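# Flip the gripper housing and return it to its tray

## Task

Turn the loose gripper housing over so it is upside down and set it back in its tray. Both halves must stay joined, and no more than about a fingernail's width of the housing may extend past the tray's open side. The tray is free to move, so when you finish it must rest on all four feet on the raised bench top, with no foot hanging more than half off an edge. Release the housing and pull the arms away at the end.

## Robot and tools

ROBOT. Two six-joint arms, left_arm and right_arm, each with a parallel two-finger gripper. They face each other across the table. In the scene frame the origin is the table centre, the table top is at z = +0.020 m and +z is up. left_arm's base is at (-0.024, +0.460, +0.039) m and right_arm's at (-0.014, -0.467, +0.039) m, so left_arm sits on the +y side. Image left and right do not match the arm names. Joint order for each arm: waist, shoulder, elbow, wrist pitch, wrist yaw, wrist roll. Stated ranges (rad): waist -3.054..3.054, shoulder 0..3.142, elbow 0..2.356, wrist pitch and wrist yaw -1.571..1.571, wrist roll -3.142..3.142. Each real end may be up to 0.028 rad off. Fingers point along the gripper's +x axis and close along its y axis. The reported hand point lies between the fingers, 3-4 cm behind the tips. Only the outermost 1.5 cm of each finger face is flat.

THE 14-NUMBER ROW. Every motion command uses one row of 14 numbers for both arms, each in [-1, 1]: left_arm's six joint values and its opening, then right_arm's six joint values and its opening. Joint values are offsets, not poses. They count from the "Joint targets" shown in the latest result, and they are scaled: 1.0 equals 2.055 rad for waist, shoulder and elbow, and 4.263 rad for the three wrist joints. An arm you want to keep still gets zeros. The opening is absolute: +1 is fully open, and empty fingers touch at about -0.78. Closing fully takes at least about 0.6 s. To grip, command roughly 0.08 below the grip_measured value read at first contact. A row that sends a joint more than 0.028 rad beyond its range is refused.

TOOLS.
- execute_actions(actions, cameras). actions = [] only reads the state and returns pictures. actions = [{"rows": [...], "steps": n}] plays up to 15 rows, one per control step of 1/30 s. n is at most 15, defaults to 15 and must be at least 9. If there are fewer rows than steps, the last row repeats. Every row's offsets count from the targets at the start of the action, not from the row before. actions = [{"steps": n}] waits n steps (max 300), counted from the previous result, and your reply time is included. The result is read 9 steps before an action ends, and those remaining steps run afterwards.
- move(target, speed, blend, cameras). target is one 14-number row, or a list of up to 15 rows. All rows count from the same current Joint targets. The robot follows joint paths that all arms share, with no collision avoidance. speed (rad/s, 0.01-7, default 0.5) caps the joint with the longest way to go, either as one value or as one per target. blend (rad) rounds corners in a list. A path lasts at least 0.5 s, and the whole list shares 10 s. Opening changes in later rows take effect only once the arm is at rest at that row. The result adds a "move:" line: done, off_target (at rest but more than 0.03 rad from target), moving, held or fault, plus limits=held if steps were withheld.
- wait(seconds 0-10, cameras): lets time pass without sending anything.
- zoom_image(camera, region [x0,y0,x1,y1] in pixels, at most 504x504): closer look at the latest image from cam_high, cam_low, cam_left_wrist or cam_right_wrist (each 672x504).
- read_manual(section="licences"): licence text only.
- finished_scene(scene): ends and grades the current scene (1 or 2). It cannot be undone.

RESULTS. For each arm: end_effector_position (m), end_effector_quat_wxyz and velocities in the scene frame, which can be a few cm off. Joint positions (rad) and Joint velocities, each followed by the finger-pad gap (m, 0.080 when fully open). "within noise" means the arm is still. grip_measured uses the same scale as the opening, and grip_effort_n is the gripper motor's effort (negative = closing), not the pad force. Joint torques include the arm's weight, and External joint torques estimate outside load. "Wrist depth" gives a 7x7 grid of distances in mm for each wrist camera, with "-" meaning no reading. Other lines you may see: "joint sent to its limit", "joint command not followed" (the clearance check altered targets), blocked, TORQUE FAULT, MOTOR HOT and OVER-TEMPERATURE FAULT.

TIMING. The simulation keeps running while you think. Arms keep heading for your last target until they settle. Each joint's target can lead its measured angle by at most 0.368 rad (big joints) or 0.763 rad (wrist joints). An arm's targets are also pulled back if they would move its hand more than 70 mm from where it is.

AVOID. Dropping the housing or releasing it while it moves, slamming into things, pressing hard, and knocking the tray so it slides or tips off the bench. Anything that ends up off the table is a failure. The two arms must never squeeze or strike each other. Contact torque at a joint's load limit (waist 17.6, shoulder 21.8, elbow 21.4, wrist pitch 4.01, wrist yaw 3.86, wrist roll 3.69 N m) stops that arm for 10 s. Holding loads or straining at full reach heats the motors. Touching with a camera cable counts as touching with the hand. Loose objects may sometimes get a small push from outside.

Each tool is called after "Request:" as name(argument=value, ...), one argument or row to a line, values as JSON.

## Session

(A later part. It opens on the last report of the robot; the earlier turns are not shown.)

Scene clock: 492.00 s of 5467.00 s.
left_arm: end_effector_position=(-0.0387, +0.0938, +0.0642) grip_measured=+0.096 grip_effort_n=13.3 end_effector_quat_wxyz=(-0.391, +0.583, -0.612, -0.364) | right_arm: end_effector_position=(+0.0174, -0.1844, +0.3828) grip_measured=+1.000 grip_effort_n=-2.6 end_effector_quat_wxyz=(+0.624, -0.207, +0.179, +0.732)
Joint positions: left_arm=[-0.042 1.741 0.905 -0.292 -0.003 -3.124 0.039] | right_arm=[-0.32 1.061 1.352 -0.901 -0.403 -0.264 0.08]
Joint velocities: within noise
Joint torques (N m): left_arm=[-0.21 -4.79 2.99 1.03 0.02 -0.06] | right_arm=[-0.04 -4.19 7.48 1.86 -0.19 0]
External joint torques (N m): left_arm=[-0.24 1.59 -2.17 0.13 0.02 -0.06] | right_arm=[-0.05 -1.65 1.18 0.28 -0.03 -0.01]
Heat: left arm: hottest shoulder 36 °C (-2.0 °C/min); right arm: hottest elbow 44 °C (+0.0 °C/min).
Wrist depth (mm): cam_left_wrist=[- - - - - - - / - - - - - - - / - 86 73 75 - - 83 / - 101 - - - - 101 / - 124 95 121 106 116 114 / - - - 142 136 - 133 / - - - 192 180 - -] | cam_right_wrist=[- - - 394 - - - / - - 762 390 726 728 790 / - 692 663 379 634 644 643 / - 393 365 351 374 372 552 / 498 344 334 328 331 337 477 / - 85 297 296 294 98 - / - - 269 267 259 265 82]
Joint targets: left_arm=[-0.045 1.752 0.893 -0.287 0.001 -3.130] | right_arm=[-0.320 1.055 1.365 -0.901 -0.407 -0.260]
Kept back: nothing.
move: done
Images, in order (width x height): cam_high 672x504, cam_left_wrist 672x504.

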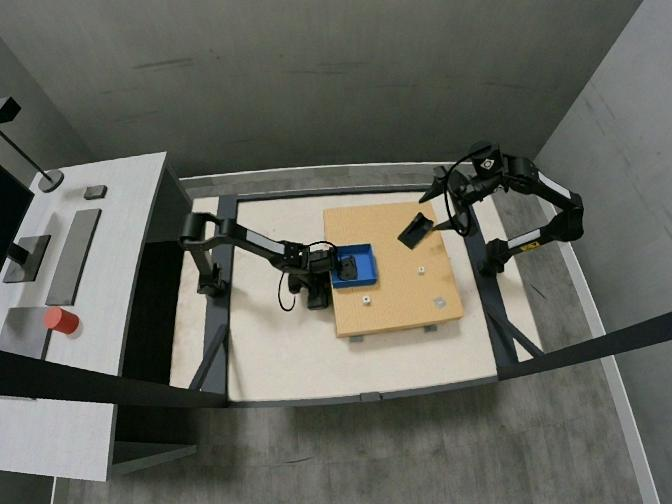

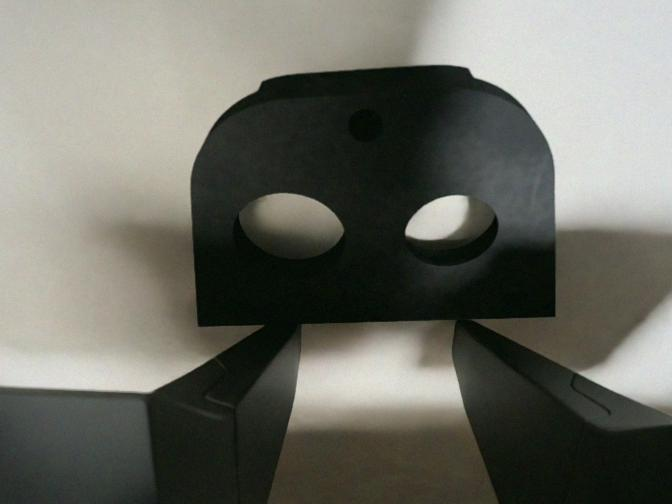

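Request:
move(
  target=[
    [0, -0.0112, 0, 0, 0, 0, 0.1, 0, 0, 0, 0, 0, 0, 1],
    [0, -0.0404, -0.0302, 0, 0, 0, 0.1, 0, 0, 0, 0, 0, 0, 1],
    [0, -0.0688, -0.0615, 0.0014, 0, 0, 0.1, 0, 0, 0, 0, 0, 0, 1],
    [0, -0.1106, -0.1038, 0.0018, 0, 0, 0.1, 0, 0, 0, 0, 0, 0, 1],
  ],
  speed=0.12,
  blend=[0.005, 0.01, 0.01, 0],
  cameras=["cam_left_wrist", "cam_high"],
)

Scene clock: 496.83 s of 5467.00 s.
left_arm: end_effector_position=(-0.0364, +0.1506, +0.0645) grip_measured=+0.096 grip_effort_n=13.3 end_effector_quat_wxyz=(-0.393, +0.582, -0.610, -0.366) | right_arm: end_effector_position=(+0.0174, -0.1844, +0.3828) grip_measured=+1.000 grip_effort_n=-2.6 end_effector_quat_wxyz=(+0.624, -0.207, +0.179, +0.732)
Joint positions: left_arm=[-0.042 1.536 0.688 -0.287 -0.003 -3.124 0.039] | right_arm=[-0.32 1.061 1.352 -0.901 -0.403 -0.264 0.08]
Joint velocities: within noise
Joint torques (N m): left_arm=[-0.21 -5.79 3.24 1.18 0.02 -0.06] | right_arm=[-0.04 -4.18 7.48 1.86 -0.19 0]
External joint torques (N m): left_arm=[-0.2 -0.87 -1.93 0.28 0.02 -0.06] | right_arm=[-0.04 -1.76 1.32 0.32 -0.04 -0.01]
Heat: left arm: hottest shoulder 36 °C (-3.0 °C/min); right arm: hottest elbow 44 °C (+0.0 °C/min).
Wrist depth (mm): cam_left_wrist=[- - - - - - - / - - - - - 77 - / - 91 78 - - - 86 / - 104 85 94 95 - 104 / - 127 99 125 98 118 118 / - - - 146 145 - 136 / - - - 195 184 - -] | cam_right_wrist=[- - - 881 - - - / - - 760 399 732 738 796 / - 690 663 492 614 642 646 / - 394 364 352 376 375 551 / 497 345 335 329 332 335 480 / - 85 297 296 297 98 - / - - 270 269 258 266 82]
Joint targets: left_arm=[-0.045 1.525 0.680 -0.279 0.001 -3.130] | right_arm=[-0.320 1.055 1.365 -0.901 -0.407 -0.260]
Kept back: nothing.
move: done
Images, in order (width x height): cam_high 672x504, cam_left_wrist 672x504.

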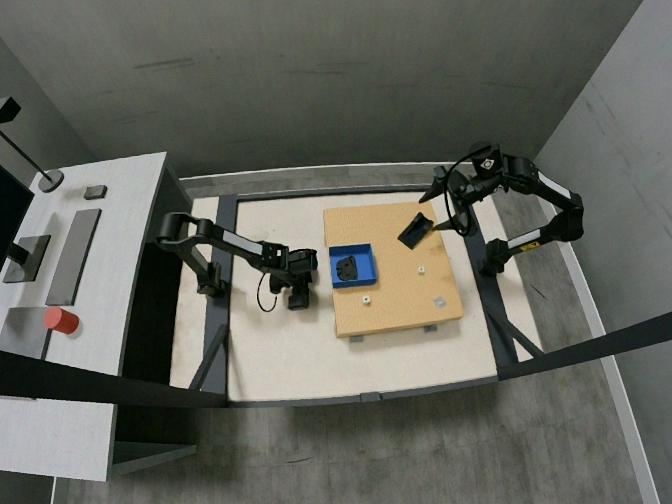

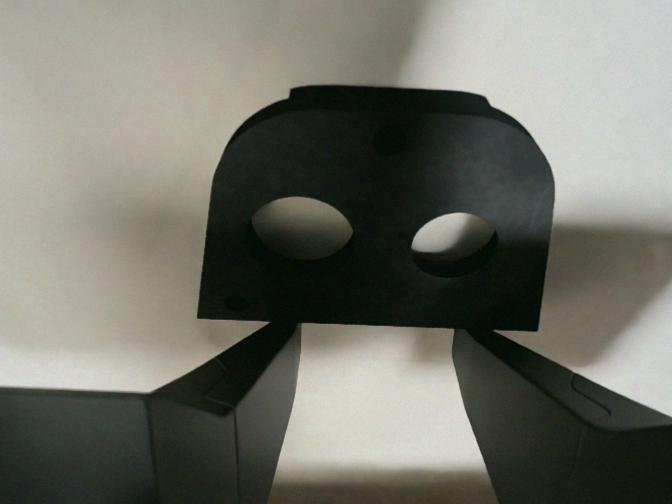

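Request:
move(
  target=[
    [0, -0.045, 0.062, -0.0497, 0, 0, 0.1, 0, 0, 0, 0, 0, 0, 1],
    [-0.0039, -0.1776, 0.084, -0.144, 0, 0.1712, 0.1, 0, 0, 0, 0, 0, 0, 1],
    [-0.0039, -0.1776, 0.084, -0.144, 0, 0.5935, 0.1, 0, 0, 0, 0, 0, 0, 1],
    [-0.0015, 0.0022, 0.137, -0.1264, 0, 0.7342, -0.268, 0, 0, 0, 0, 0, 0, 1],
  ],
  speed=[0.3, 0.8, 1.5, 0.6],
  blend=[0.05, 0.1, 0.1, 0],
  cameras=["cam_left_wrist", "cam_high", "cam_right_wrist"],
)

Scene clock: 507.10 s of 5467.00 s.
left_arm: end_effector_position=(-0.0386, +0.1784, +0.1083) grip_measured=-0.263 grip_effort_n=-22.1 end_effector_quat_wxyz=(+0.528, +0.464, +0.448, -0.553) | right_arm: end_effector_position=(+0.0174, -0.1844, +0.3828) grip_measured=+1.000 grip_effort_n=-3.0 end_effector_quat_wxyz=(+0.624, -0.207, +0.179, +0.732)
Joint positions: left_arm=[-0.05 1.523 0.947 -0.826 0.004 -0.007 0.023] | right_arm=[-0.32 1.061 1.352 -0.901 -0.403 -0.264 0.08]
Joint velocities: within noise
Joint torques (N m): left_arm=[0.19 -4.1 5.7 0.89 0.02 0.19] | right_arm=[-0.04 -4.18 7.49 1.87 -0.19 -0.01]
External joint torques (N m): left_arm=[0.21 0.95 0.27 0.29 0.01 0.19] | right_arm=[-0.04 -1.66 1.23 0.31 -0.03 -0.01]
Heat: left arm: hottest shoulder 36 °C (-2.0 °C/min); right arm: hottest elbow 44 °C (+0.0 °C/min).
Wrist depth (mm): cam_left_wrist=[146 146 146 146 146 146 146 / - 151 150 150 149 149 148 / 155 154 154 154 154 154 154 / 157 159 156 148 147 158 157 / 163 162 162 150 160 162 162 / - 166 - 167 99 - 166 / - - - 173 171 - -] | cam_right_wrist=[- - - 373 - - - / - - 757 422 727 725 792 / - 691 667 417 504 651 637 / - 391 362 352 376 364 551 / 501 344 333 330 329 336 480 / - 85 298 296 295 98 - / - - 270 268 260 266 82]
Joint targets: left_arm=[-0.048 1.529 0.961 -0.818 0.001 0.000] | right_arm=[-0.320 1.055 1.365 -0.901 -0.407 -0.260]
Kept back: nothing.
move: done
Images, in order (width x height): cam_high 672x504, cam_left_wrist 672x504, cam_right_wrist 672x504.

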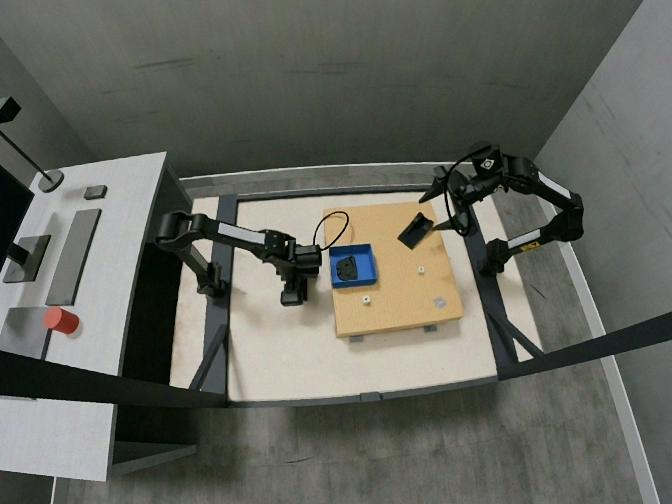

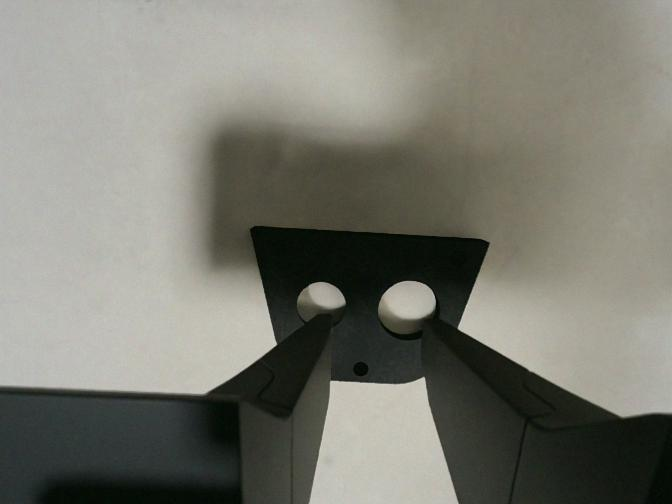

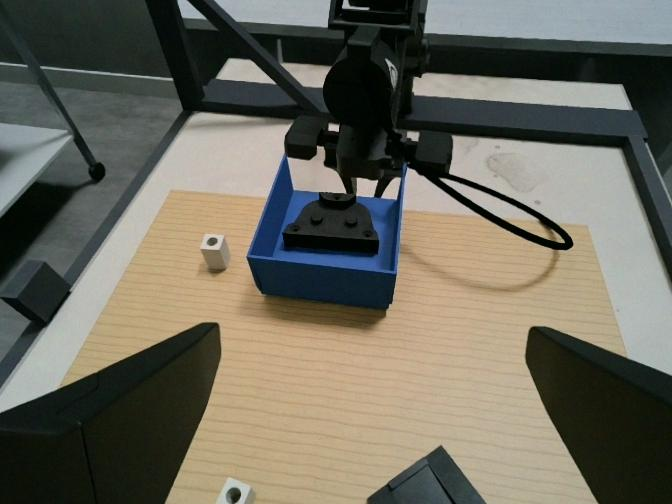

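Request:
move(
  target=[0.0022, 0.0217, -0.0521, 0.031, 0, 0, -0.268, 0, 0, 0, 0, 0, 0, 1],
  speed=0.2,
  cameras=["cam_left_wrist"],
)

Scene clock: 509.67 s of 5467.00 s.
left_arm: end_effector_position=(-0.0375, +0.1779, +0.0793) grip_measured=-0.264 grip_effort_n=-22.1 end_effector_quat_wxyz=(+0.530, +0.461, +0.447, -0.553) | right_arm: end_effector_position=(+0.0174, -0.1844, +0.3828) grip_measured=+1.000 grip_effort_n=-2.6 end_effector_quat_wxyz=(+0.624, -0.207, +0.179, +0.732)
Joint positions: left_arm=[-0.046 1.566 0.864 -0.692 0.004 -0.007 0.023] | right_arm=[-0.32 1.061 1.352 -0.901 -0.403 -0.264 0.08]
Joint velocities: within noise
Joint torques (N m): left_arm=[0.24 -4.04 3.22 0.82 0.02 0.19] | right_arm=[-0.03 -4.18 7.48 1.86 -0.19 0]
External joint torques (N m): left_arm=[0.21 1.15 -2.02 0.21 0.02 0.19] | right_arm=[-0.03 -1.8 1.37 0.34 -0.04 -0.01]
Heat: left arm: hottest shoulder 36 °C (-2.0 °C/min); right arm: hottest elbow 44 °C (+0.0 °C/min).
Wrist depth (mm): cam_left_wrist=[- 120 119 119 120 119 119 / - 122 123 122 123 123 123 / - 126 125 125 125 126 126 / 129 129 128 127 119 127 129 / 133 133 132 120 119 132 132 / - 135 - 123 100 - 135 / - - - 139 140 - -] | cam_right_wrist=[- - - 401 - - - / - - 766 378 729 740 784 / - 694 666 435 615 643 638 / - 393 366 348 376 372 542 / 497 344 334 328 331 338 482 / - 85 298 297 296 98 - / - - 271 268 258 266 82]
Joint targets: left_arm=[-0.043 1.574 0.854 -0.686 0.001 0.000] | right_arm=[-0.320 1.055 1.365 -0.901 -0.407 -0.260]
Kept back: nothing.
move: done
Images, in order (width x height): cam_left_wrist 672x504.

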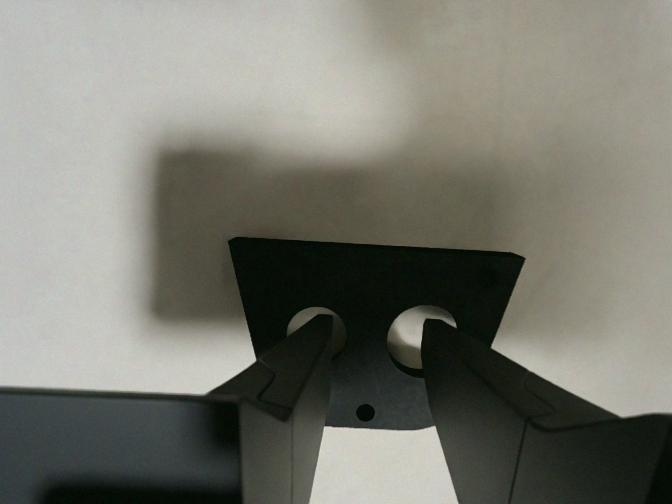

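Request:
move(
  target=[0.002, 0.0129, -0.0201, 0.0154, 0, 0, -0.268, 0, 0, 0, 0, 0, 0, 1],
  speed=0.08,
  cameras=["cam_left_wrist"],
)

Scene clock: 512.97 s of 5467.00 s.
left_arm: end_effector_position=(-0.0369, +0.1767, +0.0695) grip_measured=-0.264 grip_effort_n=-21.6 end_effector_quat_wxyz=(+0.535, +0.457, +0.443, -0.556) | right_arm: end_effector_position=(+0.0174, -0.1844, +0.3828) grip_measured=+1.000 grip_effort_n=-2.6 end_effector_quat_wxyz=(+0.624, -0.207, +0.179, +0.732)
Joint positions: left_arm=[-0.045 1.58 0.831 -0.631 0.003 -0.007 0.023] | right_arm=[-0.32 1.061 1.352 -0.901 -0.403 -0.264 0.08]
Joint velocities: within noise
Joint torques (N m): left_arm=[0.44 -2.63 2.42 1.13 0.02 0.18] | right_arm=[-0.04 -4.18 7.48 1.87 -0.19 -0.01]
External joint torques (N m): left_arm=[0.44 2.63 -2.78 0.49 0.02 0.18] | right_arm=[-0.05 -1.71 1.32 0.33 -0.03 -0.01]
Heat: left arm: hottest shoulder 36 °C (-2.0 °C/min); right arm: hottest elbow 44 °C (+0.0 °C/min).
Wrist depth (mm): cam_left_wrist=[- 114 - 114 113 113 113 / - 116 116 116 116 116 116 / 119 119 119 118 118 119 119 / 122 121 117 120 120 121 121 / - 125 124 111 111 124 123 / - 126 - 114 114 - 127 / - - - - 130 - -] | cam_right_wrist=[- - - 400 - - - / - - 765 388 726 732 798 / - 683 663 441 513 651 637 / - 392 365 351 378 371 545 / 498 344 334 328 330 338 478 / - 85 297 298 295 98 - / - - 269 268 259 267 82]
Joint targets: left_arm=[-0.040 1.601 0.813 -0.620 0.001 0.000] | right_arm=[-0.320 1.055 1.365 -0.901 -0.407 -0.260]
Kept back: nothing.
move: done
Images, in order (width x height): cam_left_wrist 672x504.

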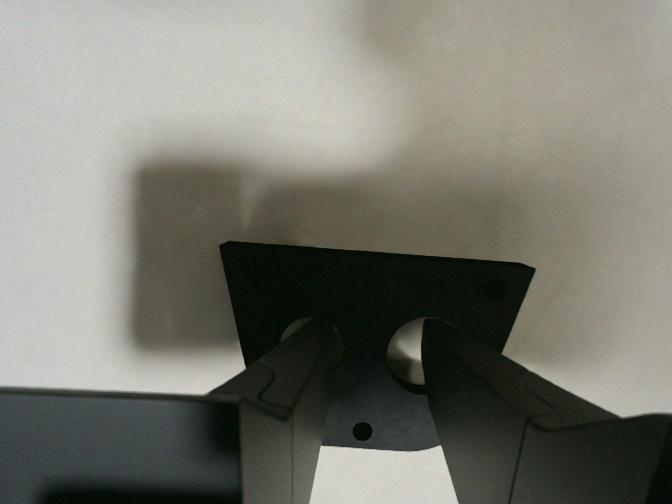

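Request:
move(
  target=[0.0049, -0.0263, 0.0252, -0.0171, 0, 0, -0.268, 0, 0, 0, 0, 0, 0, 1],
  speed=0.1,
  cameras=["cam_left_wrist"],
)

Scene clock: 515.53 s of 5467.00 s.
left_arm: end_effector_position=(-0.0337, +0.1802, +0.0795) grip_measured=-0.264 grip_effort_n=-21.6 end_effector_quat_wxyz=(+0.534, +0.458, +0.450, -0.550) | right_arm: end_effector_position=(+0.0174, -0.1844, +0.3828) grip_measured=+1.000 grip_effort_n=-2.6 end_effector_quat_wxyz=(+0.624, -0.207, +0.179, +0.732)
Joint positions: left_arm=[-0.033 1.556 0.854 -0.692 0.004 -0.007 0.023] | right_arm=[-0.32 1.061 1.352 -0.901 -0.403 -0.264 0.08]
Joint velocities: within noise
Joint torques (N m): left_arm=[0.3 -5.89 5.12 0.46 0.01 0.17] | right_arm=[-0.05 -4.19 7.48 1.86 -0.19 -0.01]
External joint torques (N m): left_arm=[0.3 -0.83 -0.02 -0.11 0.01 0.17] | right_arm=[-0.06 -1.75 1.31 0.32 -0.03 -0.01]
Heat: left arm: hottest shoulder 36 °C (-1.0 °C/min); right arm: hottest elbow 44 °C (+0.0 °C/min).
Wrist depth (mm): cam_left_wrist=[- 120 120 120 119 119 120 / - 123 124 123 123 123 123 / - 126 126 126 126 126 126 / 130 129 128 118 118 128 129 / 133 134 133 120 120 132 132 / - 135 - 124 100 - 136 / - - - 139 140 - -] | cam_right_wrist=[- - - 411 - - - / - - 762 387 725 729 792 / - 688 664 444 613 648 641 / - 393 365 351 376 371 544 / 497 345 334 330 329 338 478 / - 85 298 297 295 98 - / - - 270 269 259 266 82]
Joint targets: left_arm=[-0.029 1.546 0.865 -0.693 0.001 0.000] | right_arm=[-0.320 1.055 1.365 -0.901 -0.407 -0.260]
Kept back: nothing.
move: done
Images, in order (width x height): cam_left_wrist 672x504.

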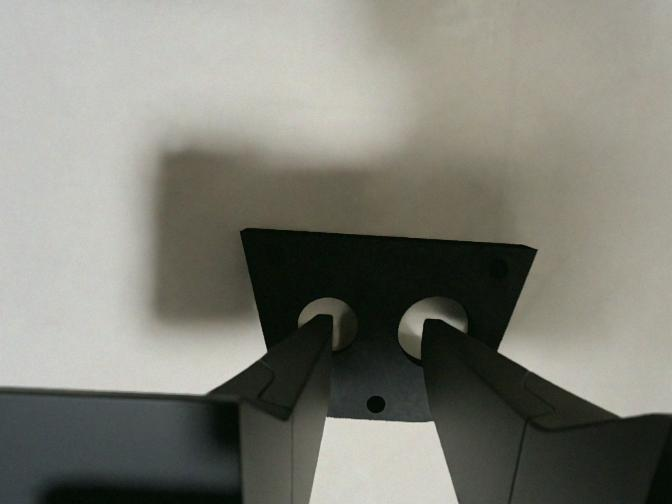

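Request:
move(
  target=[0, 0.0243, -0.0277, 0.017, 0, 0, -0.268, 0, 0, 0, 0, 0, 0, 1],
  speed=0.08,
  cameras=["cam_left_wrist"],
)

Scene clock: 517.27 s of 5467.00 s.
left_arm: end_effector_position=(-0.0335, +0.1814, +0.0636) grip_measured=-0.264 grip_effort_n=-21.6 end_effector_quat_wxyz=(+0.533, +0.460, +0.451, -0.549) | right_arm: end_effector_position=(+0.0174, -0.1844, +0.3828) grip_measured=+1.000 grip_effort_n=-3.0 end_effector_quat_wxyz=(+0.624, -0.207, +0.179, +0.732)
Joint positions: left_arm=[-0.033 1.589 0.817 -0.628 0.004 -0.007 0.023] | right_arm=[-0.32 1.061 1.352 -0.901 -0.403 -0.264 0.08]
Joint velocities: within noise
Joint torques (N m): left_arm=[0.25 -4.01 3.14 0.9 0.02 0.18] | right_arm=[-0.04 -4.19 7.49 1.86 -0.19 -0.01]
External joint torques (N m): left_arm=[0.27 1.13 -1.88 0.31 0.01 0.17] | right_arm=[-0.04 -1.74 1.3 0.31 -0.03 -0.01]
Heat: left arm: hottest shoulder 36 °C (-1.0 °C/min); right arm: hottest elbow 44 °C (+0.0 °C/min).
Wrist depth (mm): cam_left_wrist=[- 105 - 104 104 104 - / - 107 107 107 106 107 107 / 110 110 - 109 110 110 110 / - 113 103 - 103 112 112 / - 117 104 102 100 99 116 / - - - 107 100 - 118 / - - - 123 108 - -] | cam_right_wrist=[- - - 413 992 - - / - - 753 411 724 728 791 / - 683 654 453 521 646 644 / - 393 364 351 374 364 550 / 493 344 335 328 331 337 478 / - 85 297 296 294 98 - / - - 270 268 259 266 82]
Joint targets: left_arm=[-0.030 1.596 0.808 -0.621 0.001 0.000] | right_arm=[-0.320 1.055 1.365 -0.901 -0.407 -0.260]
Kept back: nothing.
move: done
Images, in order (width x height): cam_left_wrist 672x504.

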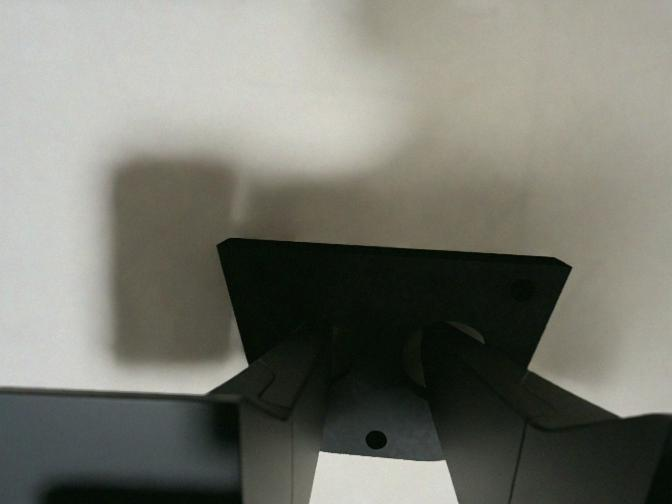

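Request:
execute_actions(
  actions=[
    {"rows": [[0,0,0,0,0,0,-0.28,0,0,0,0,0,0,1],[0,0,0,0,0,0,-0.29,0,0,0,0,0,0,1],[0,0,0,0,0,0,-0.3,0,0,0,0,0,0,1],[0,0,0,0,0,0,-0.31,0,0,0,0,0,0,1],[0,0,0,0,0,0,-0.32,0,0,0,0,0,0,1],[0,0,0,0,0,0,-0.33,0,0,0,0,0,0,1],[0,0,0,0,0,0,-0.34,0,0,0,0,0,0,1],[0,0,0,0,0,0,-0.35,0,0,0,0,0,0,1],[0,0,0,0,0,0,-0.36,0,0,0,0,0,0,1],[0,0,0,0,0,0,-0.37,0,0,0,0,0,0,1],[0,0,0,0,0,0,-0.38,0,0,0,0,0,0,1],[0,0,0,0,0,0,-0.39,0,0,0,0,0,0,1],[0,0,0,0,0,0,-0.4,0,0,0,0,0,0,1],[0,0,0,0,0,0,-0.41,0,0,0,0,0,0,1],[0,0,0,0,0,0,-0.42,0,0,0,0,0,0,1]], "steps": 15},
  ],
)

Request:
execute_actions(
  actions=[
    {"rows": [[0,0,0,0,0,0,-0.43,0,0,0,0,0,0,1],[0,0,0,0,0,0,-0.435,0,0,0,0,0,0,1],[0,0,0,0,0,0,-0.44,0,0,0,0,0,0,1],[0,0,0,0,0,0,-0.445,0,0,0,0,0,0,1],[0,0,0,0,0,0,-0.45,0,0,0,0,0,0,1],[0,0,0,0,0,0,-0.455,0,0,0,0,0,0,1],[0,0,0,0,0,0,-0.46,0,0,0,0,0,0,1],[0,0,0,0,0,0,-0.465,0,0,0,0,0,0,1],[0,0,0,0,0,0,-0.47,0,0,0,0,0,0,1],[0,0,0,0,0,0,-0.475,0,0,0,0,0,0,1],[0,0,0,0,0,0,-0.48,0,0,0,0,0,0,1],[0,0,0,0,0,0,-0.485,0,0,0,0,0,0,1],[0,0,0,0,0,0,-0.49,0,0,0,0,0,0,1],[0,0,0,0,0,0,-0.495,0,0,0,0,0,0,1],[0,0,0,0,0,0,-0.5,0,0,0,0,0,0,1]], "steps": 15},
  ],
)

Request:
execute_actions(
  actions=[
    {"steps": 15},
  ],
  cameras=["cam_left_wrist"],
)

Scene clock: 518.73 s of 5467.00 s.
left_arm: end_effector_position=(-0.0330, +0.1814, +0.0636) grip_measured=-0.305 grip_effort_n=-22.6 end_effector_quat_wxyz=(+0.534, +0.460, +0.451, -0.548) end_effector_velocity=(+0.001, +0.007, -0.003) end_effector_angular_velocity=(+0.032, -0.007, +0.006) | right_arm: end_effector_position=(+0.0174, -0.1844, +0.3828) grip_measured=+1.000 grip_effort_n=-2.6 end_effector_quat_wxyz=(+0.624, -0.207, +0.179, +0.732)
Joint positions: left_arm=[-0.032 1.589 0.817 -0.628 0.001 -0.007 0.021] | right_arm=[-0.32 1.061 1.352 -0.901 -0.403 -0.264 0.08]
Joint velocities: left_arm=[-0.002 0.002 -0.007 -0.022 -0.007 -0.007 -0.013] | right_arm=[within noise]
Joint torques (N m): left_arm=[0.26 -3.97 3.16 0.85 0.01 0.17] | right_arm=[-0.04 -4.18 7.49 1.87 -0.19 0]
External joint torques (N m): left_arm=[0.26 1.22 -1.88 0.26 0.02 0.17] | right_arm=[-0.04 -1.71 1.3 0.32 -0.03 0]
Heat: left arm: hottest shoulder 36 °C (-1.0 °C/min); right arm: hottest elbow 44 °C (+0.0 °C/min).
Wrist depth (mm): cam_left_wrist=[- 105 - 104 104 104 - / - - 107 107 106 107 107 / 110 110 - 109 110 110 110 / - 113 106 - 105 112 112 / - 117 103 102 - 101 116 / - - - 107 98 - 119 / - - - 124 108 - -] | cam_right_wrist=[- - - 414 995 - - / - - 757 411 725 737 792 / - 691 668 453 519 647 638 / - 395 363 352 376 366 549 / 496 345 335 329 331 336 476 / - 85 297 297 296 98 - / - - 269 268 259 267 82]
Joint targets: left_arm=[-0.029 1.596 0.808 -0.621 0.001 0.000] | right_arm=[-0.320 1.055 1.365 -0.901 -0.407 -0.260]
Steps of this call (1-38: nothing new was sent; 39-44: this action's first 6). Readings (joint positions of left_arm | right_arm):
39: [-0.033 1.589 0.817 -0.628 0.004 -0.007] | [-0.320 1.061 1.352 -0.901 -0.403 -0.264]
40: [-0.033 1.589 0.817 -0.628 0.004 -0.007] | [-0.320 1.061 1.352 -0.901 -0.403 -0.264]
42: [-0.033 1.589 0.817 -0.628 0.003 -0.007] | [-0.320 1.061 1.352 -0.901 -0.403 -0.264]
44: the state above

Scene clock: 519.23 s of 5467.00 s.
left_arm: end_effector_position=(-0.0334, +0.1814, +0.0636) grip_measured=-0.433 grip_effort_n=-47.7 end_effector_quat_wxyz=(+0.533, +0.459, +0.451, -0.548) end_effector_velocity=(+0.000, +0.001, -0.001) end_effector_angular_velocity=(-0.003, -0.006, +0.006) | right_arm: end_effector_position=(+0.0174, -0.1844, +0.3828) grip_measured=+1.000 grip_effort_n=-2.6 end_effector_quat_wxyz=(+0.624, -0.207, +0.179, +0.732)
Joint positions: left_arm=[-0.032 1.589 0.817 -0.628 0.004 -0.007 0.016] | right_arm=[-0.32 1.061 1.352 -0.901 -0.403 -0.264 0.08]
Joint velocities: left_arm=[-0.002 -0.002 -0.007 0.007 -0.007 -0.007 -0.007] | right_arm=[within noise]
Joint torques (N m): left_arm=[0.26 -4.09 3.19 0.87 0.01 0.17] | right_arm=[-0.03 -4.18 7.48 1.87 -0.18 -0.01]
External joint torques (N m): left_arm=[0.26 1.14 -1.92 0.25 0.01 0.17] | right_arm=[-0.04 -1.71 1.26 0.31 -0.02 -0.01]
Heat: left arm: hottest shoulder 36 °C (-1.0 °C/min); right arm: hottest elbow 44 °C (+0.0 °C/min).
Wrist depth (mm): cam_left_wrist=[- 104 - 105 104 104 - / - - 107 107 107 107 107 / 110 110 - 109 110 110 110 / - 113 106 - 104 112 112 / - 117 103 102 - 103 116 / - - - - 99 - 118 / - - - 124 - - -] | cam_right_wrist=[- - - 415 - - - / - - 765 414 719 731 799 / - 683 665 450 520 644 642 / - 393 363 351 376 363 549 / 497 343 333 329 330 337 480 / - 85 298 296 295 98 - / - - 270 269 259 266 82]
Joint targets: left_arm=[-0.029 1.596 0.808 -0.621 0.001 0.000] | right_arm=[-0.320 1.055 1.365 -0.901 -0.407 -0.260]
Steps of this call (1-9: your previous action's last 9; 10-15: this action's first 6). Readings (joint positions of left_arm | right_arm):
10: [-0.032 1.589 0.817 -0.628 0.003 -0.007] | [-0.320 1.061 1.352 -0.901 -0.403 -0.264]
11: [-0.032 1.589 0.817 -0.628 0.003 -0.007] | [-0.320 1.061 1.352 -0.901 -0.403 -0.264]
13: [-0.032 1.589 0.817 -0.628 0.003 -0.007] | [-0.320 1.061 1.352 -0.901 -0.403 -0.264]
15: the state above

Scene clock: 519.73 s of 5467.00 s.
left_arm: end_effector_position=(-0.0334, +0.1814, +0.0636) grip_measured=-0.482 grip_effort_n=-79.8 end_effector_quat_wxyz=(+0.533, +0.459, +0.451, -0.548) | right_arm: end_effector_position=(+0.0174, -0.1844, +0.3828) grip_measured=+1.000 grip_effort_n=-2.6 end_effector_quat_wxyz=(+0.624, -0.207, +0.179, +0.732)
Joint positions: left_arm=[-0.032 1.589 0.817 -0.628 0.004 -0.007 0.013] | right_arm=[-0.32 1.061 1.352 -0.901 -0.403 -0.264 0.08]
Joint velocities: within noise
Joint torques (N m): left_arm=[0.25 -4.06 3.17 0.85 0.01 0.17] | right_arm=[-0.05 -4.18 7.49 1.86 -0.19 -0.01]
External joint torques (N m): left_arm=[0.26 1.13 -1.9 0.25 0.01 0.17] | right_arm=[-0.05 -1.76 1.31 0.31 -0.03 -0.01]
Heat: left arm: hottest shoulder 36 °C (-1.0 °C/min); right arm: hottest elbow 44 °C (+0.0 °C/min).
Wrist depth (mm): cam_left_wrist=[- 105 - 105 104 105 - / - 108 107 108 107 107 107 / 111 110 - - 110 110 110 / - 113 103 - 103 107 112 / - 117 104 103 - 107 116 / - - - - 96 - 119 / - - - 123 - - -] | cam_right_wrist=[- - - 413 - - - / - - 756 404 726 722 787 / - 682 658 452 522 651 649 / - 394 364 349 376 364 543 / 495 344 335 328 330 334 480 / - 85 297 297 296 98 - / - - 269 268 259 266 82]
Joint targets: left_arm=[-0.029 1.596 0.808 -0.621 0.001 0.000] | right_arm=[-0.320 1.055 1.365 -0.901 -0.407 -0.260]
Steps of this call (1-9: your previous action's last 9; 10-15: toward your last target). Readings (joint positions of left_arm | right_arm):
1: [-0.032 1.589 0.817 -0.628 0.004 -0.007] | [-0.320 1.061 1.352 -0.901 -0.403 -0.264]
2: [-0.032 1.589 0.817 -0.628 0.004 -0.007] | [-0.320 1.061 1.352 -0.901 -0.403 -0.264]
4: [-0.032 1.589 0.817 -0.628 0.004 -0.007] | [-0.320 1.061 1.352 -0.901 -0.403 -0.264]
8: [-0.032 1.589 0.817 -0.628 0.004 -0.007] | [-0.320 1.061 1.352 -0.901 -0.403 -0.264]
15: the state above
All arms were judged still, so your last target was given up. Each gripper or tool keeps its last command.
Images, in order (width x height): cam_left_wrist 672x504.

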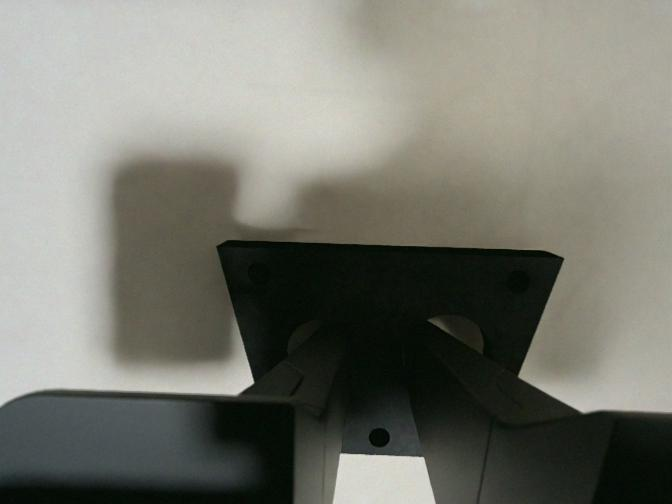

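Request:
move(
  target=[0, -0.0615, 0.1073, -0.0734, 0, 0, -0.55, 0, 0, 0, 0, 0, 0, 1],
  speed=0.15,
  cameras=["cam_left_wrist", "cam_low", "cam_right_wrist"],
)

Scene clock: 526.80 s of 5467.00 s.
left_arm: end_effector_position=(-0.0334, +0.1817, +0.1336) grip_measured=-0.495 grip_effort_n=-83.5 end_effector_quat_wxyz=(+0.533, +0.460, +0.452, -0.548) | right_arm: end_effector_position=(+0.0174, -0.1844, +0.3828) grip_measured=+1.000 grip_effort_n=-3.0 end_effector_quat_wxyz=(+0.624, -0.207, +0.179, +0.732)
Joint positions: left_arm=[-0.032 1.482 1.014 -0.934 0.004 -0.007 0.013] | right_arm=[-0.32 1.061 1.352 -0.901 -0.403 -0.264 0.08]
Joint velocities: within noise
Joint torques (N m): left_arm=[0.25 -5.84 5.87 0.53 0 0.17] | right_arm=[-0.04 -4.19 7.49 1.86 -0.19 -0.01]
External joint torques (N m): left_arm=[0.27 -0.9 0.27 -0.08 0 0.17] | right_arm=[-0.04 -1.72 1.29 0.32 -0.04 -0.01]
Heat: left arm: hottest shoulder 36 °C (-1.0 °C/min); right arm: hottest elbow 44 °C (+0.0 °C/min).
Wrist depth (mm): cam_left_wrist=[170 170 170 169 170 169 169 / 174 173 174 174 174 174 174 / 180 179 179 179 179 178 179 / 184 184 103 182 103 181 184 / 189 189 104 103 - 104 189 / - 193 - - 95 - 193 / - - - 202 - - -] | cam_right_wrist=[- - - 331 - - - / - - 760 407 705 724 798 / - 692 666 510 616 653 642 / - 394 365 349 374 371 548 / 498 345 335 329 331 336 482 / - 85 297 298 296 98 - / - - 270 269 259 266 82]
Joint targets: left_arm=[-0.029 1.470 1.029 -0.933 0.001 0.000] | right_arm=[-0.320 1.055 1.365 -0.901 -0.407 -0.260]
Kept back: nothing.
move: done
Images, in order (width x height): cam_low 672x504, cam_left_wrist 672x504, cam_right_wrist 672x504.

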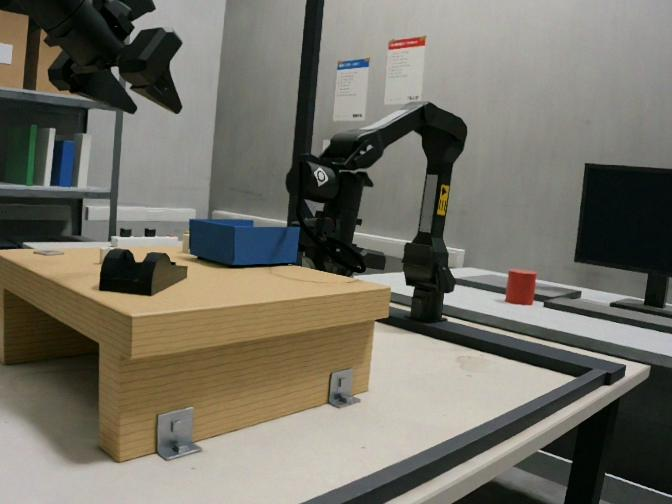

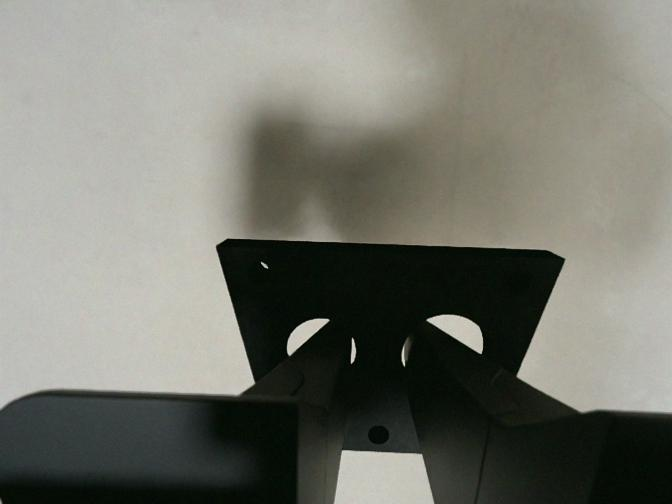

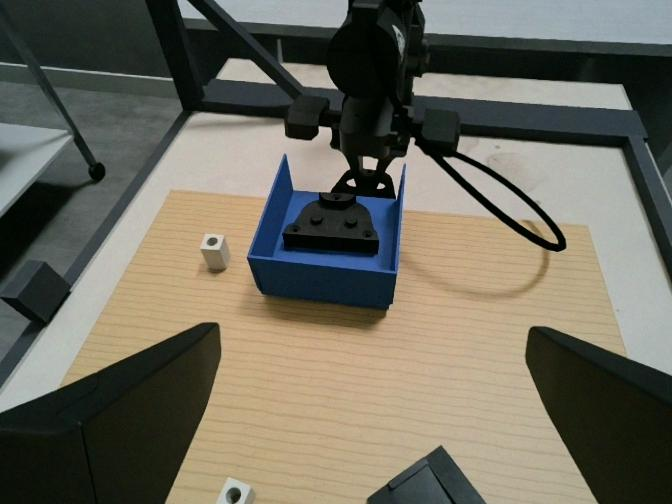

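Request:
move(
  target=[
    [-0.008, 0.0491, 0.231, -0.093, 0, -0.0117, -0.55, 0, 0, 0, 0, 0, 0, 1],
    [-0.0104, 0.1983, 0.4841, -0.1425, 0, -0.0248, -0.55, 0, 0, 0, 0, 0, 0, 1],
  ],
  speed=0.4,
  blend=[0.1, 0],
  cameras=["cam_left_wrist", "cam_low", "cam_right_wrist"],
)

Scene clock: 530.57 s of 5467.00 s.
left_arm: end_effector_position=(-0.0418, +0.0924, +0.2734) grip_measured=-0.495 grip_effort_n=-83.5 end_effector_quat_wxyz=(+0.551, +0.437, +0.475, -0.529) | right_arm: end_effector_position=(+0.0174, -0.1844, +0.3828) grip_measured=+1.000 grip_effort_n=-2.6 end_effector_quat_wxyz=(+0.624, -0.207, +0.179, +0.732)
Joint positions: left_arm=[-0.048 1.869 2.009 -1.542 0.004 -0.107 0.013] | right_arm=[-0.32 1.061 1.352 -0.901 -0.403 -0.264 0.08]
Joint velocities: within noise
Joint torques (N m): left_arm=[-0.24 -6.27 5.73 0.52 0 -0.07] | right_arm=[-0.05 -4.19 7.49 1.87 -0.19 -0.01]
External joint torques (N m): left_arm=[-0.23 1.15 0.44 -0.07 0 -0.07] | right_arm=[-0.04 -1.77 1.33 0.32 -0.03 -0.01]
Heat: left arm: hottest shoulder 36 °C (+0.0 °C/min); right arm: hottest elbow 44 °C (+0.0 °C/min).
Wrist depth (mm): cam_left_wrist=[160 160 148 148 148 148 126 / 164 165 141 145 145 145 167 / 169 169 155 149 150 149 171 / 322 322 102 160 143 126 176 / 331 333 103 103 - 330 336 / 337 338 - - 95 346 347 / - - - - - - -] | cam_right_wrist=[- - 304 234 243 - 999 / - - 755 362 723 709 - / - 680 659 406 655 650 624 / - 394 364 351 374 372 552 / 495 344 334 329 330 337 479 / - 85 299 297 295 98 - / - - 270 269 259 266 82]
Joint targets: left_arm=[-0.051 1.877 2.024 -1.541 0.001 -0.106] | right_arm=[-0.320 1.055 1.365 -0.901 -0.407 -0.260]
Kept back: nothing.
move: done
Images, in order (width x height): cam_low 672x504, cam_left_wrist 672x504, cam_right_wrist 672x504.

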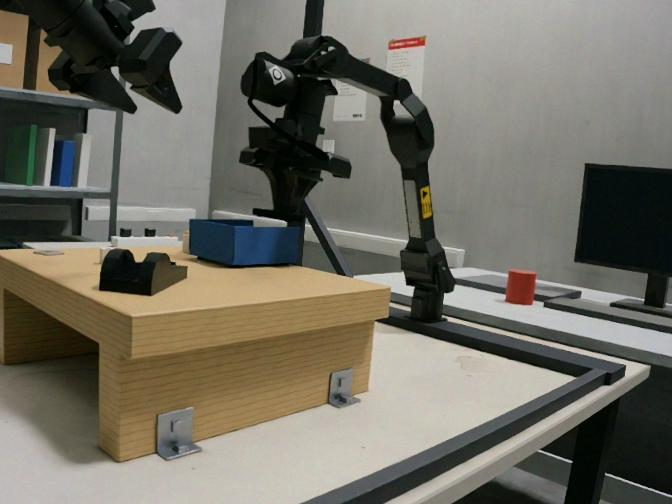

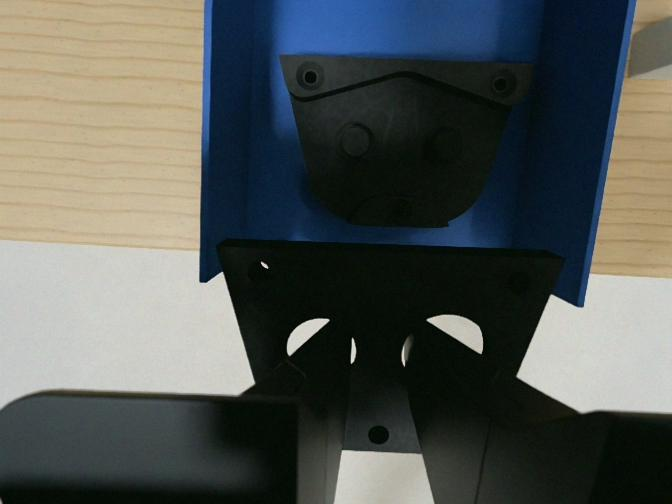

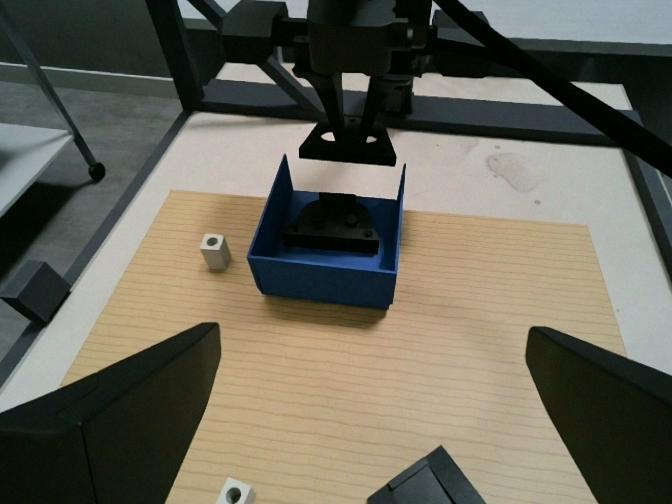

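Request:
move(
  target=[-0.0015, 0.1032, 0.1041, 0, 0, -0.0074, -0.55, 0, 0, 0, 0, 0, 0, 1],
  speed=0.15,
  cameras=["cam_left_wrist", "cam_right_wrist"],
)

Scene clock: 537.93 s of 5467.00 s.
left_arm: end_effector_position=(-0.0455, +0.0412, +0.2520) grip_measured=-0.495 grip_effort_n=-83.5 end_effector_quat_wxyz=(+0.557, +0.429, +0.483, -0.523) | right_arm: end_effector_position=(+0.0174, -0.1844, +0.3828) grip_measured=+1.000 grip_effort_n=-2.6 end_effector_quat_wxyz=(+0.624, -0.207, +0.179, +0.732)
Joint positions: left_arm=[-0.051 2.081 2.223 -1.543 0.004 -0.137 0.013] | right_arm=[-0.32 1.061 1.352 -0.901 -0.403 -0.264 0.08]
Joint velocities: within noise
Joint torques (N m): left_arm=[-0.24 -7.59 5.67 0.56 0 -0.07] | right_arm=[-0.04 -4.18 7.48 1.87 -0.19 0]
External joint torques (N m): left_arm=[-0.22 1.28 0.36 -0.03 0 -0.07] | right_arm=[-0.05 -1.73 1.29 0.31 -0.03 0]
Heat: left arm: hottest shoulder 36 °C (+0.0 °C/min); right arm: hottest elbow 44 °C (+0.0 °C/min).
Wrist depth (mm): cam_left_wrist=[137 135 106 102 95 137 138 / 141 95 129 129 130 130 - / 144 105 133 133 134 133 114 / 149 111 103 119 103 105 136 / 153 117 104 103 - 107 155 / - - - - 95 118 160 / - - - - - - -] | cam_right_wrist=[- - 686 170 - - - / - - 283 220 268 730 788 / - 693 667 341 614 623 643 / - 392 363 339 373 362 525 / 497 343 336 329 330 336 328 / - 85 299 297 294 98 - / - - 270 268 259 267 82]
Joint targets: left_arm=[-0.054 2.089 2.238 -1.541 0.001 -0.137] | right_arm=[-0.320 1.055 1.365 -0.901 -0.407 -0.260]
Kept back: nothing.
move: done
Images, in order (width x height): cam_left_wrist 672x504, cam_right_wrist 672x504.

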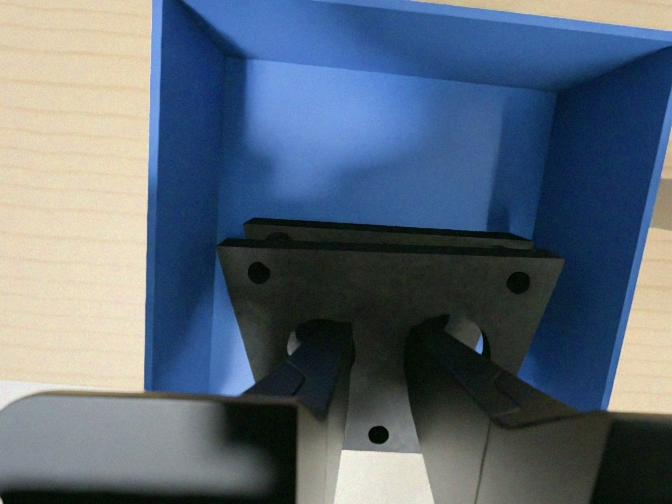

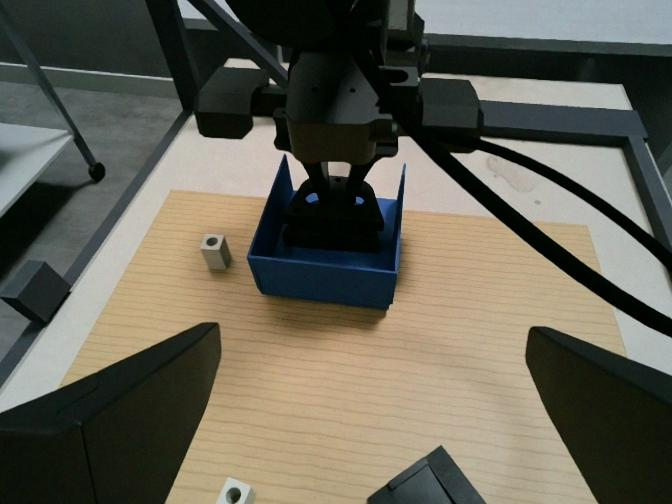

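Request:
zoom_image(
  camera="cam_right_wrist",
  region=[250, 150, 420, 300],
)

Request:
zoom_image(
  camera="cam_left_wrist",
  region=[200, 190, 600, 480],
)

Scaled by 2.965 from the camera's 672x504 image, which has a finer 960x720 frame.

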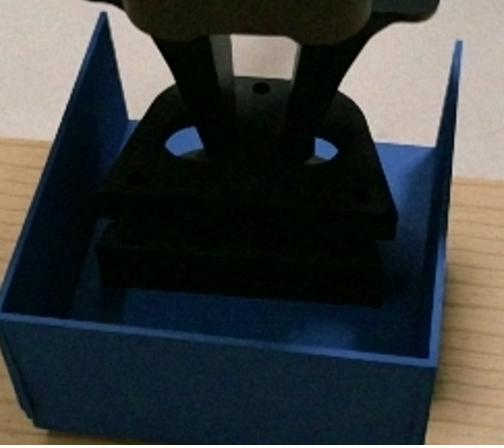

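Scaled by 1.260 from the camera's 672x504 image, which has a finer 960x720 frame.

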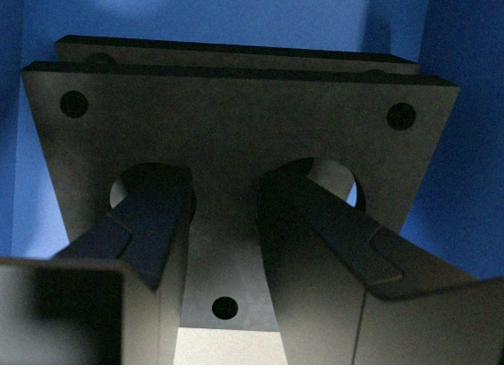

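Request:
move(
  target=[-0.0012, -0.0156, -0.035, 0.0099, 0, 0, -0.55, 0, 0, 0, 0, 0, 0, 1],
  speed=0.06,
  cameras=["cam_left_wrist", "cam_right_wrist"],
)

Scene clock: 543.80 s of 5467.00 s.
left_arm: end_effector_position=(-0.0463, +0.0399, +0.2442) grip_measured=-0.497 grip_effort_n=-83.5 end_effector_quat_wxyz=(+0.556, +0.429, +0.482, -0.523) | right_arm: end_effector_position=(+0.0174, -0.1844, +0.3828) grip_measured=+1.000 grip_effort_n=-2.6 end_effector_quat_wxyz=(+0.624, -0.207, +0.179, +0.732)
Joint positions: left_arm=[-0.053 2.072 2.176 -1.505 0.004 -0.137 0.013] | right_arm=[-0.32 1.061 1.352 -0.901 -0.403 -0.264 0.08]
Joint velocities: within noise
Joint torques (N m): left_arm=[-0.29 -10.03 3.31 0.8 0 -0.07] | right_arm=[-0.05 -4.19 7.47 1.87 -0.19 -0.01]
External joint torques (N m): left_arm=[-0.36 -1.03 -2.14 0.18 0.02 -0.07] | right_arm=[-0.04 -1.77 1.31 0.32 -0.04 -0.01]
Heat: left arm: hottest shoulder 37 °C (+1.0 °C/min); right arm: hottest elbow 44 °C (+0.0 °C/min).
Wrist depth (mm): cam_left_wrist=[131 91 105 100 94 - 131 / 134 87 122 123 123 123 - / 138 91 125 126 126 126 - / 141 96 102 113 103 104 103 / 146 98 104 103 - 112 147 / - - - - 95 116 152 / - - - 322 - - -] | cam_right_wrist=[- - 176 173 - - - / - - 290 228 282 739 793 / - 689 664 329 614 651 638 / - 395 364 341 371 373 528 / 497 345 334 329 331 328 343 / - 85 298 297 296 98 - / - - 270 268 258 267 82]
Joint targets: left_arm=[-0.056 2.058 2.166 -1.499 0.001 -0.137] | right_arm=[-0.320 1.055 1.365 -0.901 -0.407 -0.260]
Kept back: nothing.
move: done
Images, in order (width x height): cam_left_wrist 672x504, cam_right_wrist 672x504.

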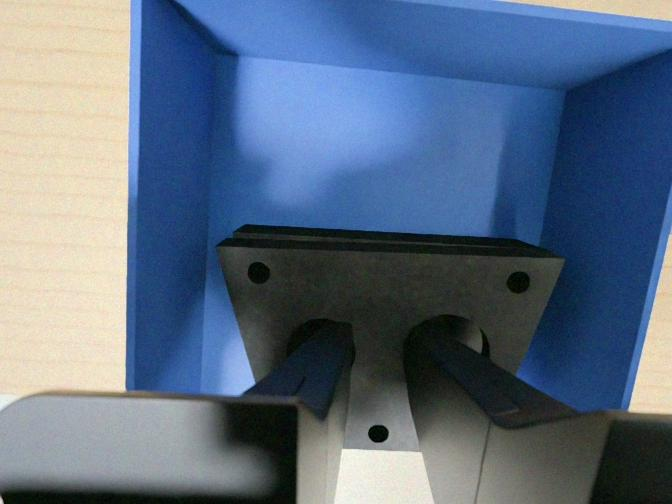

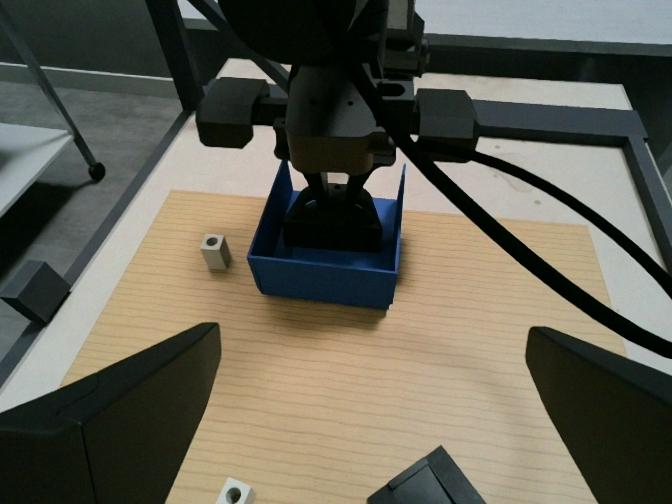

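Request:
zoom_image(
  camera="cam_left_wrist",
  region=[200, 200, 400, 350],
)

Request:
zoom_image(
  camera="cam_left_wrist",
  region=[400, 200, 600, 350],
)

Request:
zoom_image(
  camera="cam_right_wrist",
  region=[260, 170, 410, 280],
)

Scaled by 2.520 from the camera's 672x504 image, which has a finer 960x720 frame.

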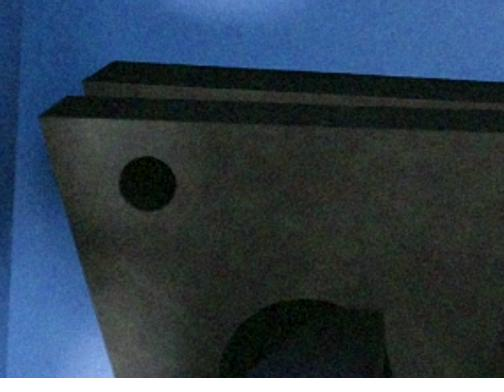

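Scaled by 2.520 from the camera's 672x504 image, which has a finer 960x720 frame.

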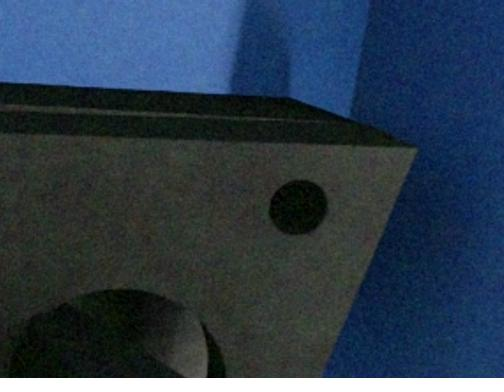

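Scaled by 3.360 from the camera's 672x504 image, which has a finer 960x720 frame.

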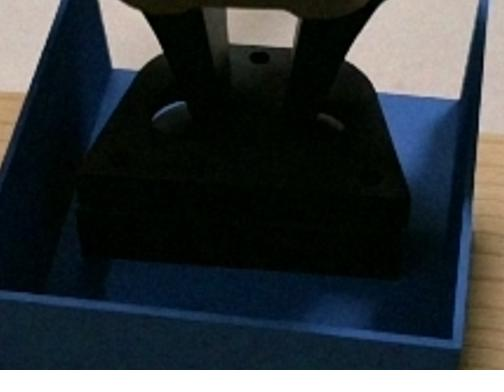

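Request:
move(
  target=[-0.0003, -0.0024, -0.0097, 0.0034, 0, 0, -0.55, 0, 0, 0, 0, 0, 0, 1],
  speed=0.04,
  cameras=[],
)

Scene clock: 550.77 s of 5467.00 s.
left_arm: end_effector_position=(-0.0463, +0.0399, +0.2436) grip_measured=-0.497 grip_effort_n=-83.5 end_effector_quat_wxyz=(+0.558, +0.427, +0.480, -0.525) | right_arm: end_effector_position=(+0.0174, -0.1844, +0.3828) grip_measured=+1.000 grip_effort_n=-2.6 end_effector_quat_wxyz=(+0.624, -0.207, +0.179, +0.732)
Joint positions: left_arm=[-0.053 2.063 2.158 -1.49 0.003 -0.137 0.013] | right_arm=[-0.32 1.061 1.352 -0.901 -0.403 -0.264 0.08]
Joint velocities: within noise
Joint torques (N m): left_arm=[-0.29 -9.49 3.15 0.81 0 -0.06] | right_arm=[-0.04 -4.18 7.49 1.86 -0.19 -0.01]
External joint torques (N m): left_arm=[-0.27 -0.57 -2.32 0.18 0 -0.07] | right_arm=[-0.05 -1.72 1.25 0.29 -0.03 -0.01]
Heat: left arm: hottest shoulder 39 °C (+3.0 °C/min); right arm: hottest elbow 44 °C (+0.0 °C/min).
Wrist depth (mm): cam_left_wrist=[131 91 104 99 94 - - / 134 88 122 123 124 124 - / 138 91 125 126 127 126 - / 141 96 103 115 103 104 104 / 146 98 104 103 - 112 147 / - - - - 95 116 152 / - - - 322 - - -] | cam_right_wrist=[- - 177 173 - - - / - - 286 228 282 730 787 / - 693 662 329 627 643 648 / - 394 363 343 377 371 530 / 498 345 333 330 330 330 321 / - 85 298 297 295 98 - / - - 270 268 259 266 82]
Joint targets: left_arm=[-0.057 2.052 2.146 -1.484 0.001 -0.137] | right_arm=[-0.320 1.055 1.365 -0.901 -0.407 -0.260]
Kept back: nothing.
move: done
No camera images: "cameras" was empty.

Request:
move(
  target=[0, 0, -0.0073, 0.0021, 0, 0, -0.55, 0, 0, 0, 0, 0, 0, 1],
  speed=0.03,
  cameras=[],
)

Scene clock: 552.83 s of 5467.00 s.
left_arm: end_effector_position=(-0.0464, +0.0400, +0.2426) grip_measured=-0.497 grip_effort_n=-83.5 end_effector_quat_wxyz=(+0.558, +0.427, +0.479, -0.525) | right_arm: end_effector_position=(+0.0174, -0.1844, +0.3828) grip_measured=+1.000 grip_effort_n=-2.6 end_effector_quat_wxyz=(+0.624, -0.207, +0.179, +0.732)
Joint positions: left_arm=[-0.053 2.058 2.146 -1.481 0.003 -0.137 0.013] | right_arm=[-0.32 1.061 1.352 -0.901 -0.403 -0.264 0.08]
Joint velocities: within noise
Joint torques (N m): left_arm=[-0.26 -8.97 2.94 0.78 0 -0.07] | right_arm=[-0.04 -4.19 7.49 1.86 -0.19 -0.01]
External joint torques (N m): left_arm=[-0.26 -0.13 -2.48 0.17 0 -0.07] | right_arm=[-0.03 -1.77 1.34 0.32 -0.04 -0.01]
Heat: left arm: hottest shoulder 39 °C (+3.0 °C/min); right arm: hottest elbow 44 °C (+0.0 °C/min).
Wrist depth (mm): cam_left_wrist=[131 91 105 99 94 - - / 134 88 122 123 124 124 - / 138 92 125 126 127 126 - / 141 96 103 116 102 104 101 / 146 98 104 103 - 112 147 / - - - - 95 117 152 / - - - 319 - - -] | cam_right_wrist=[- - 177 175 - - - / - - 288 228 282 734 786 / - 688 658 328 620 647 640 / - 393 363 342 368 373 530 / 496 345 335 330 332 331 311 / - 85 296 297 296 98 - / - - 269 269 258 266 82]
Joint targets: left_arm=[-0.057 2.053 2.131 -1.475 0.001 -0.137] | right_arm=[-0.320 1.055 1.365 -0.901 -0.407 -0.260]
Kept back: nothing.
move: done
No camera images: "cameras" was empty.


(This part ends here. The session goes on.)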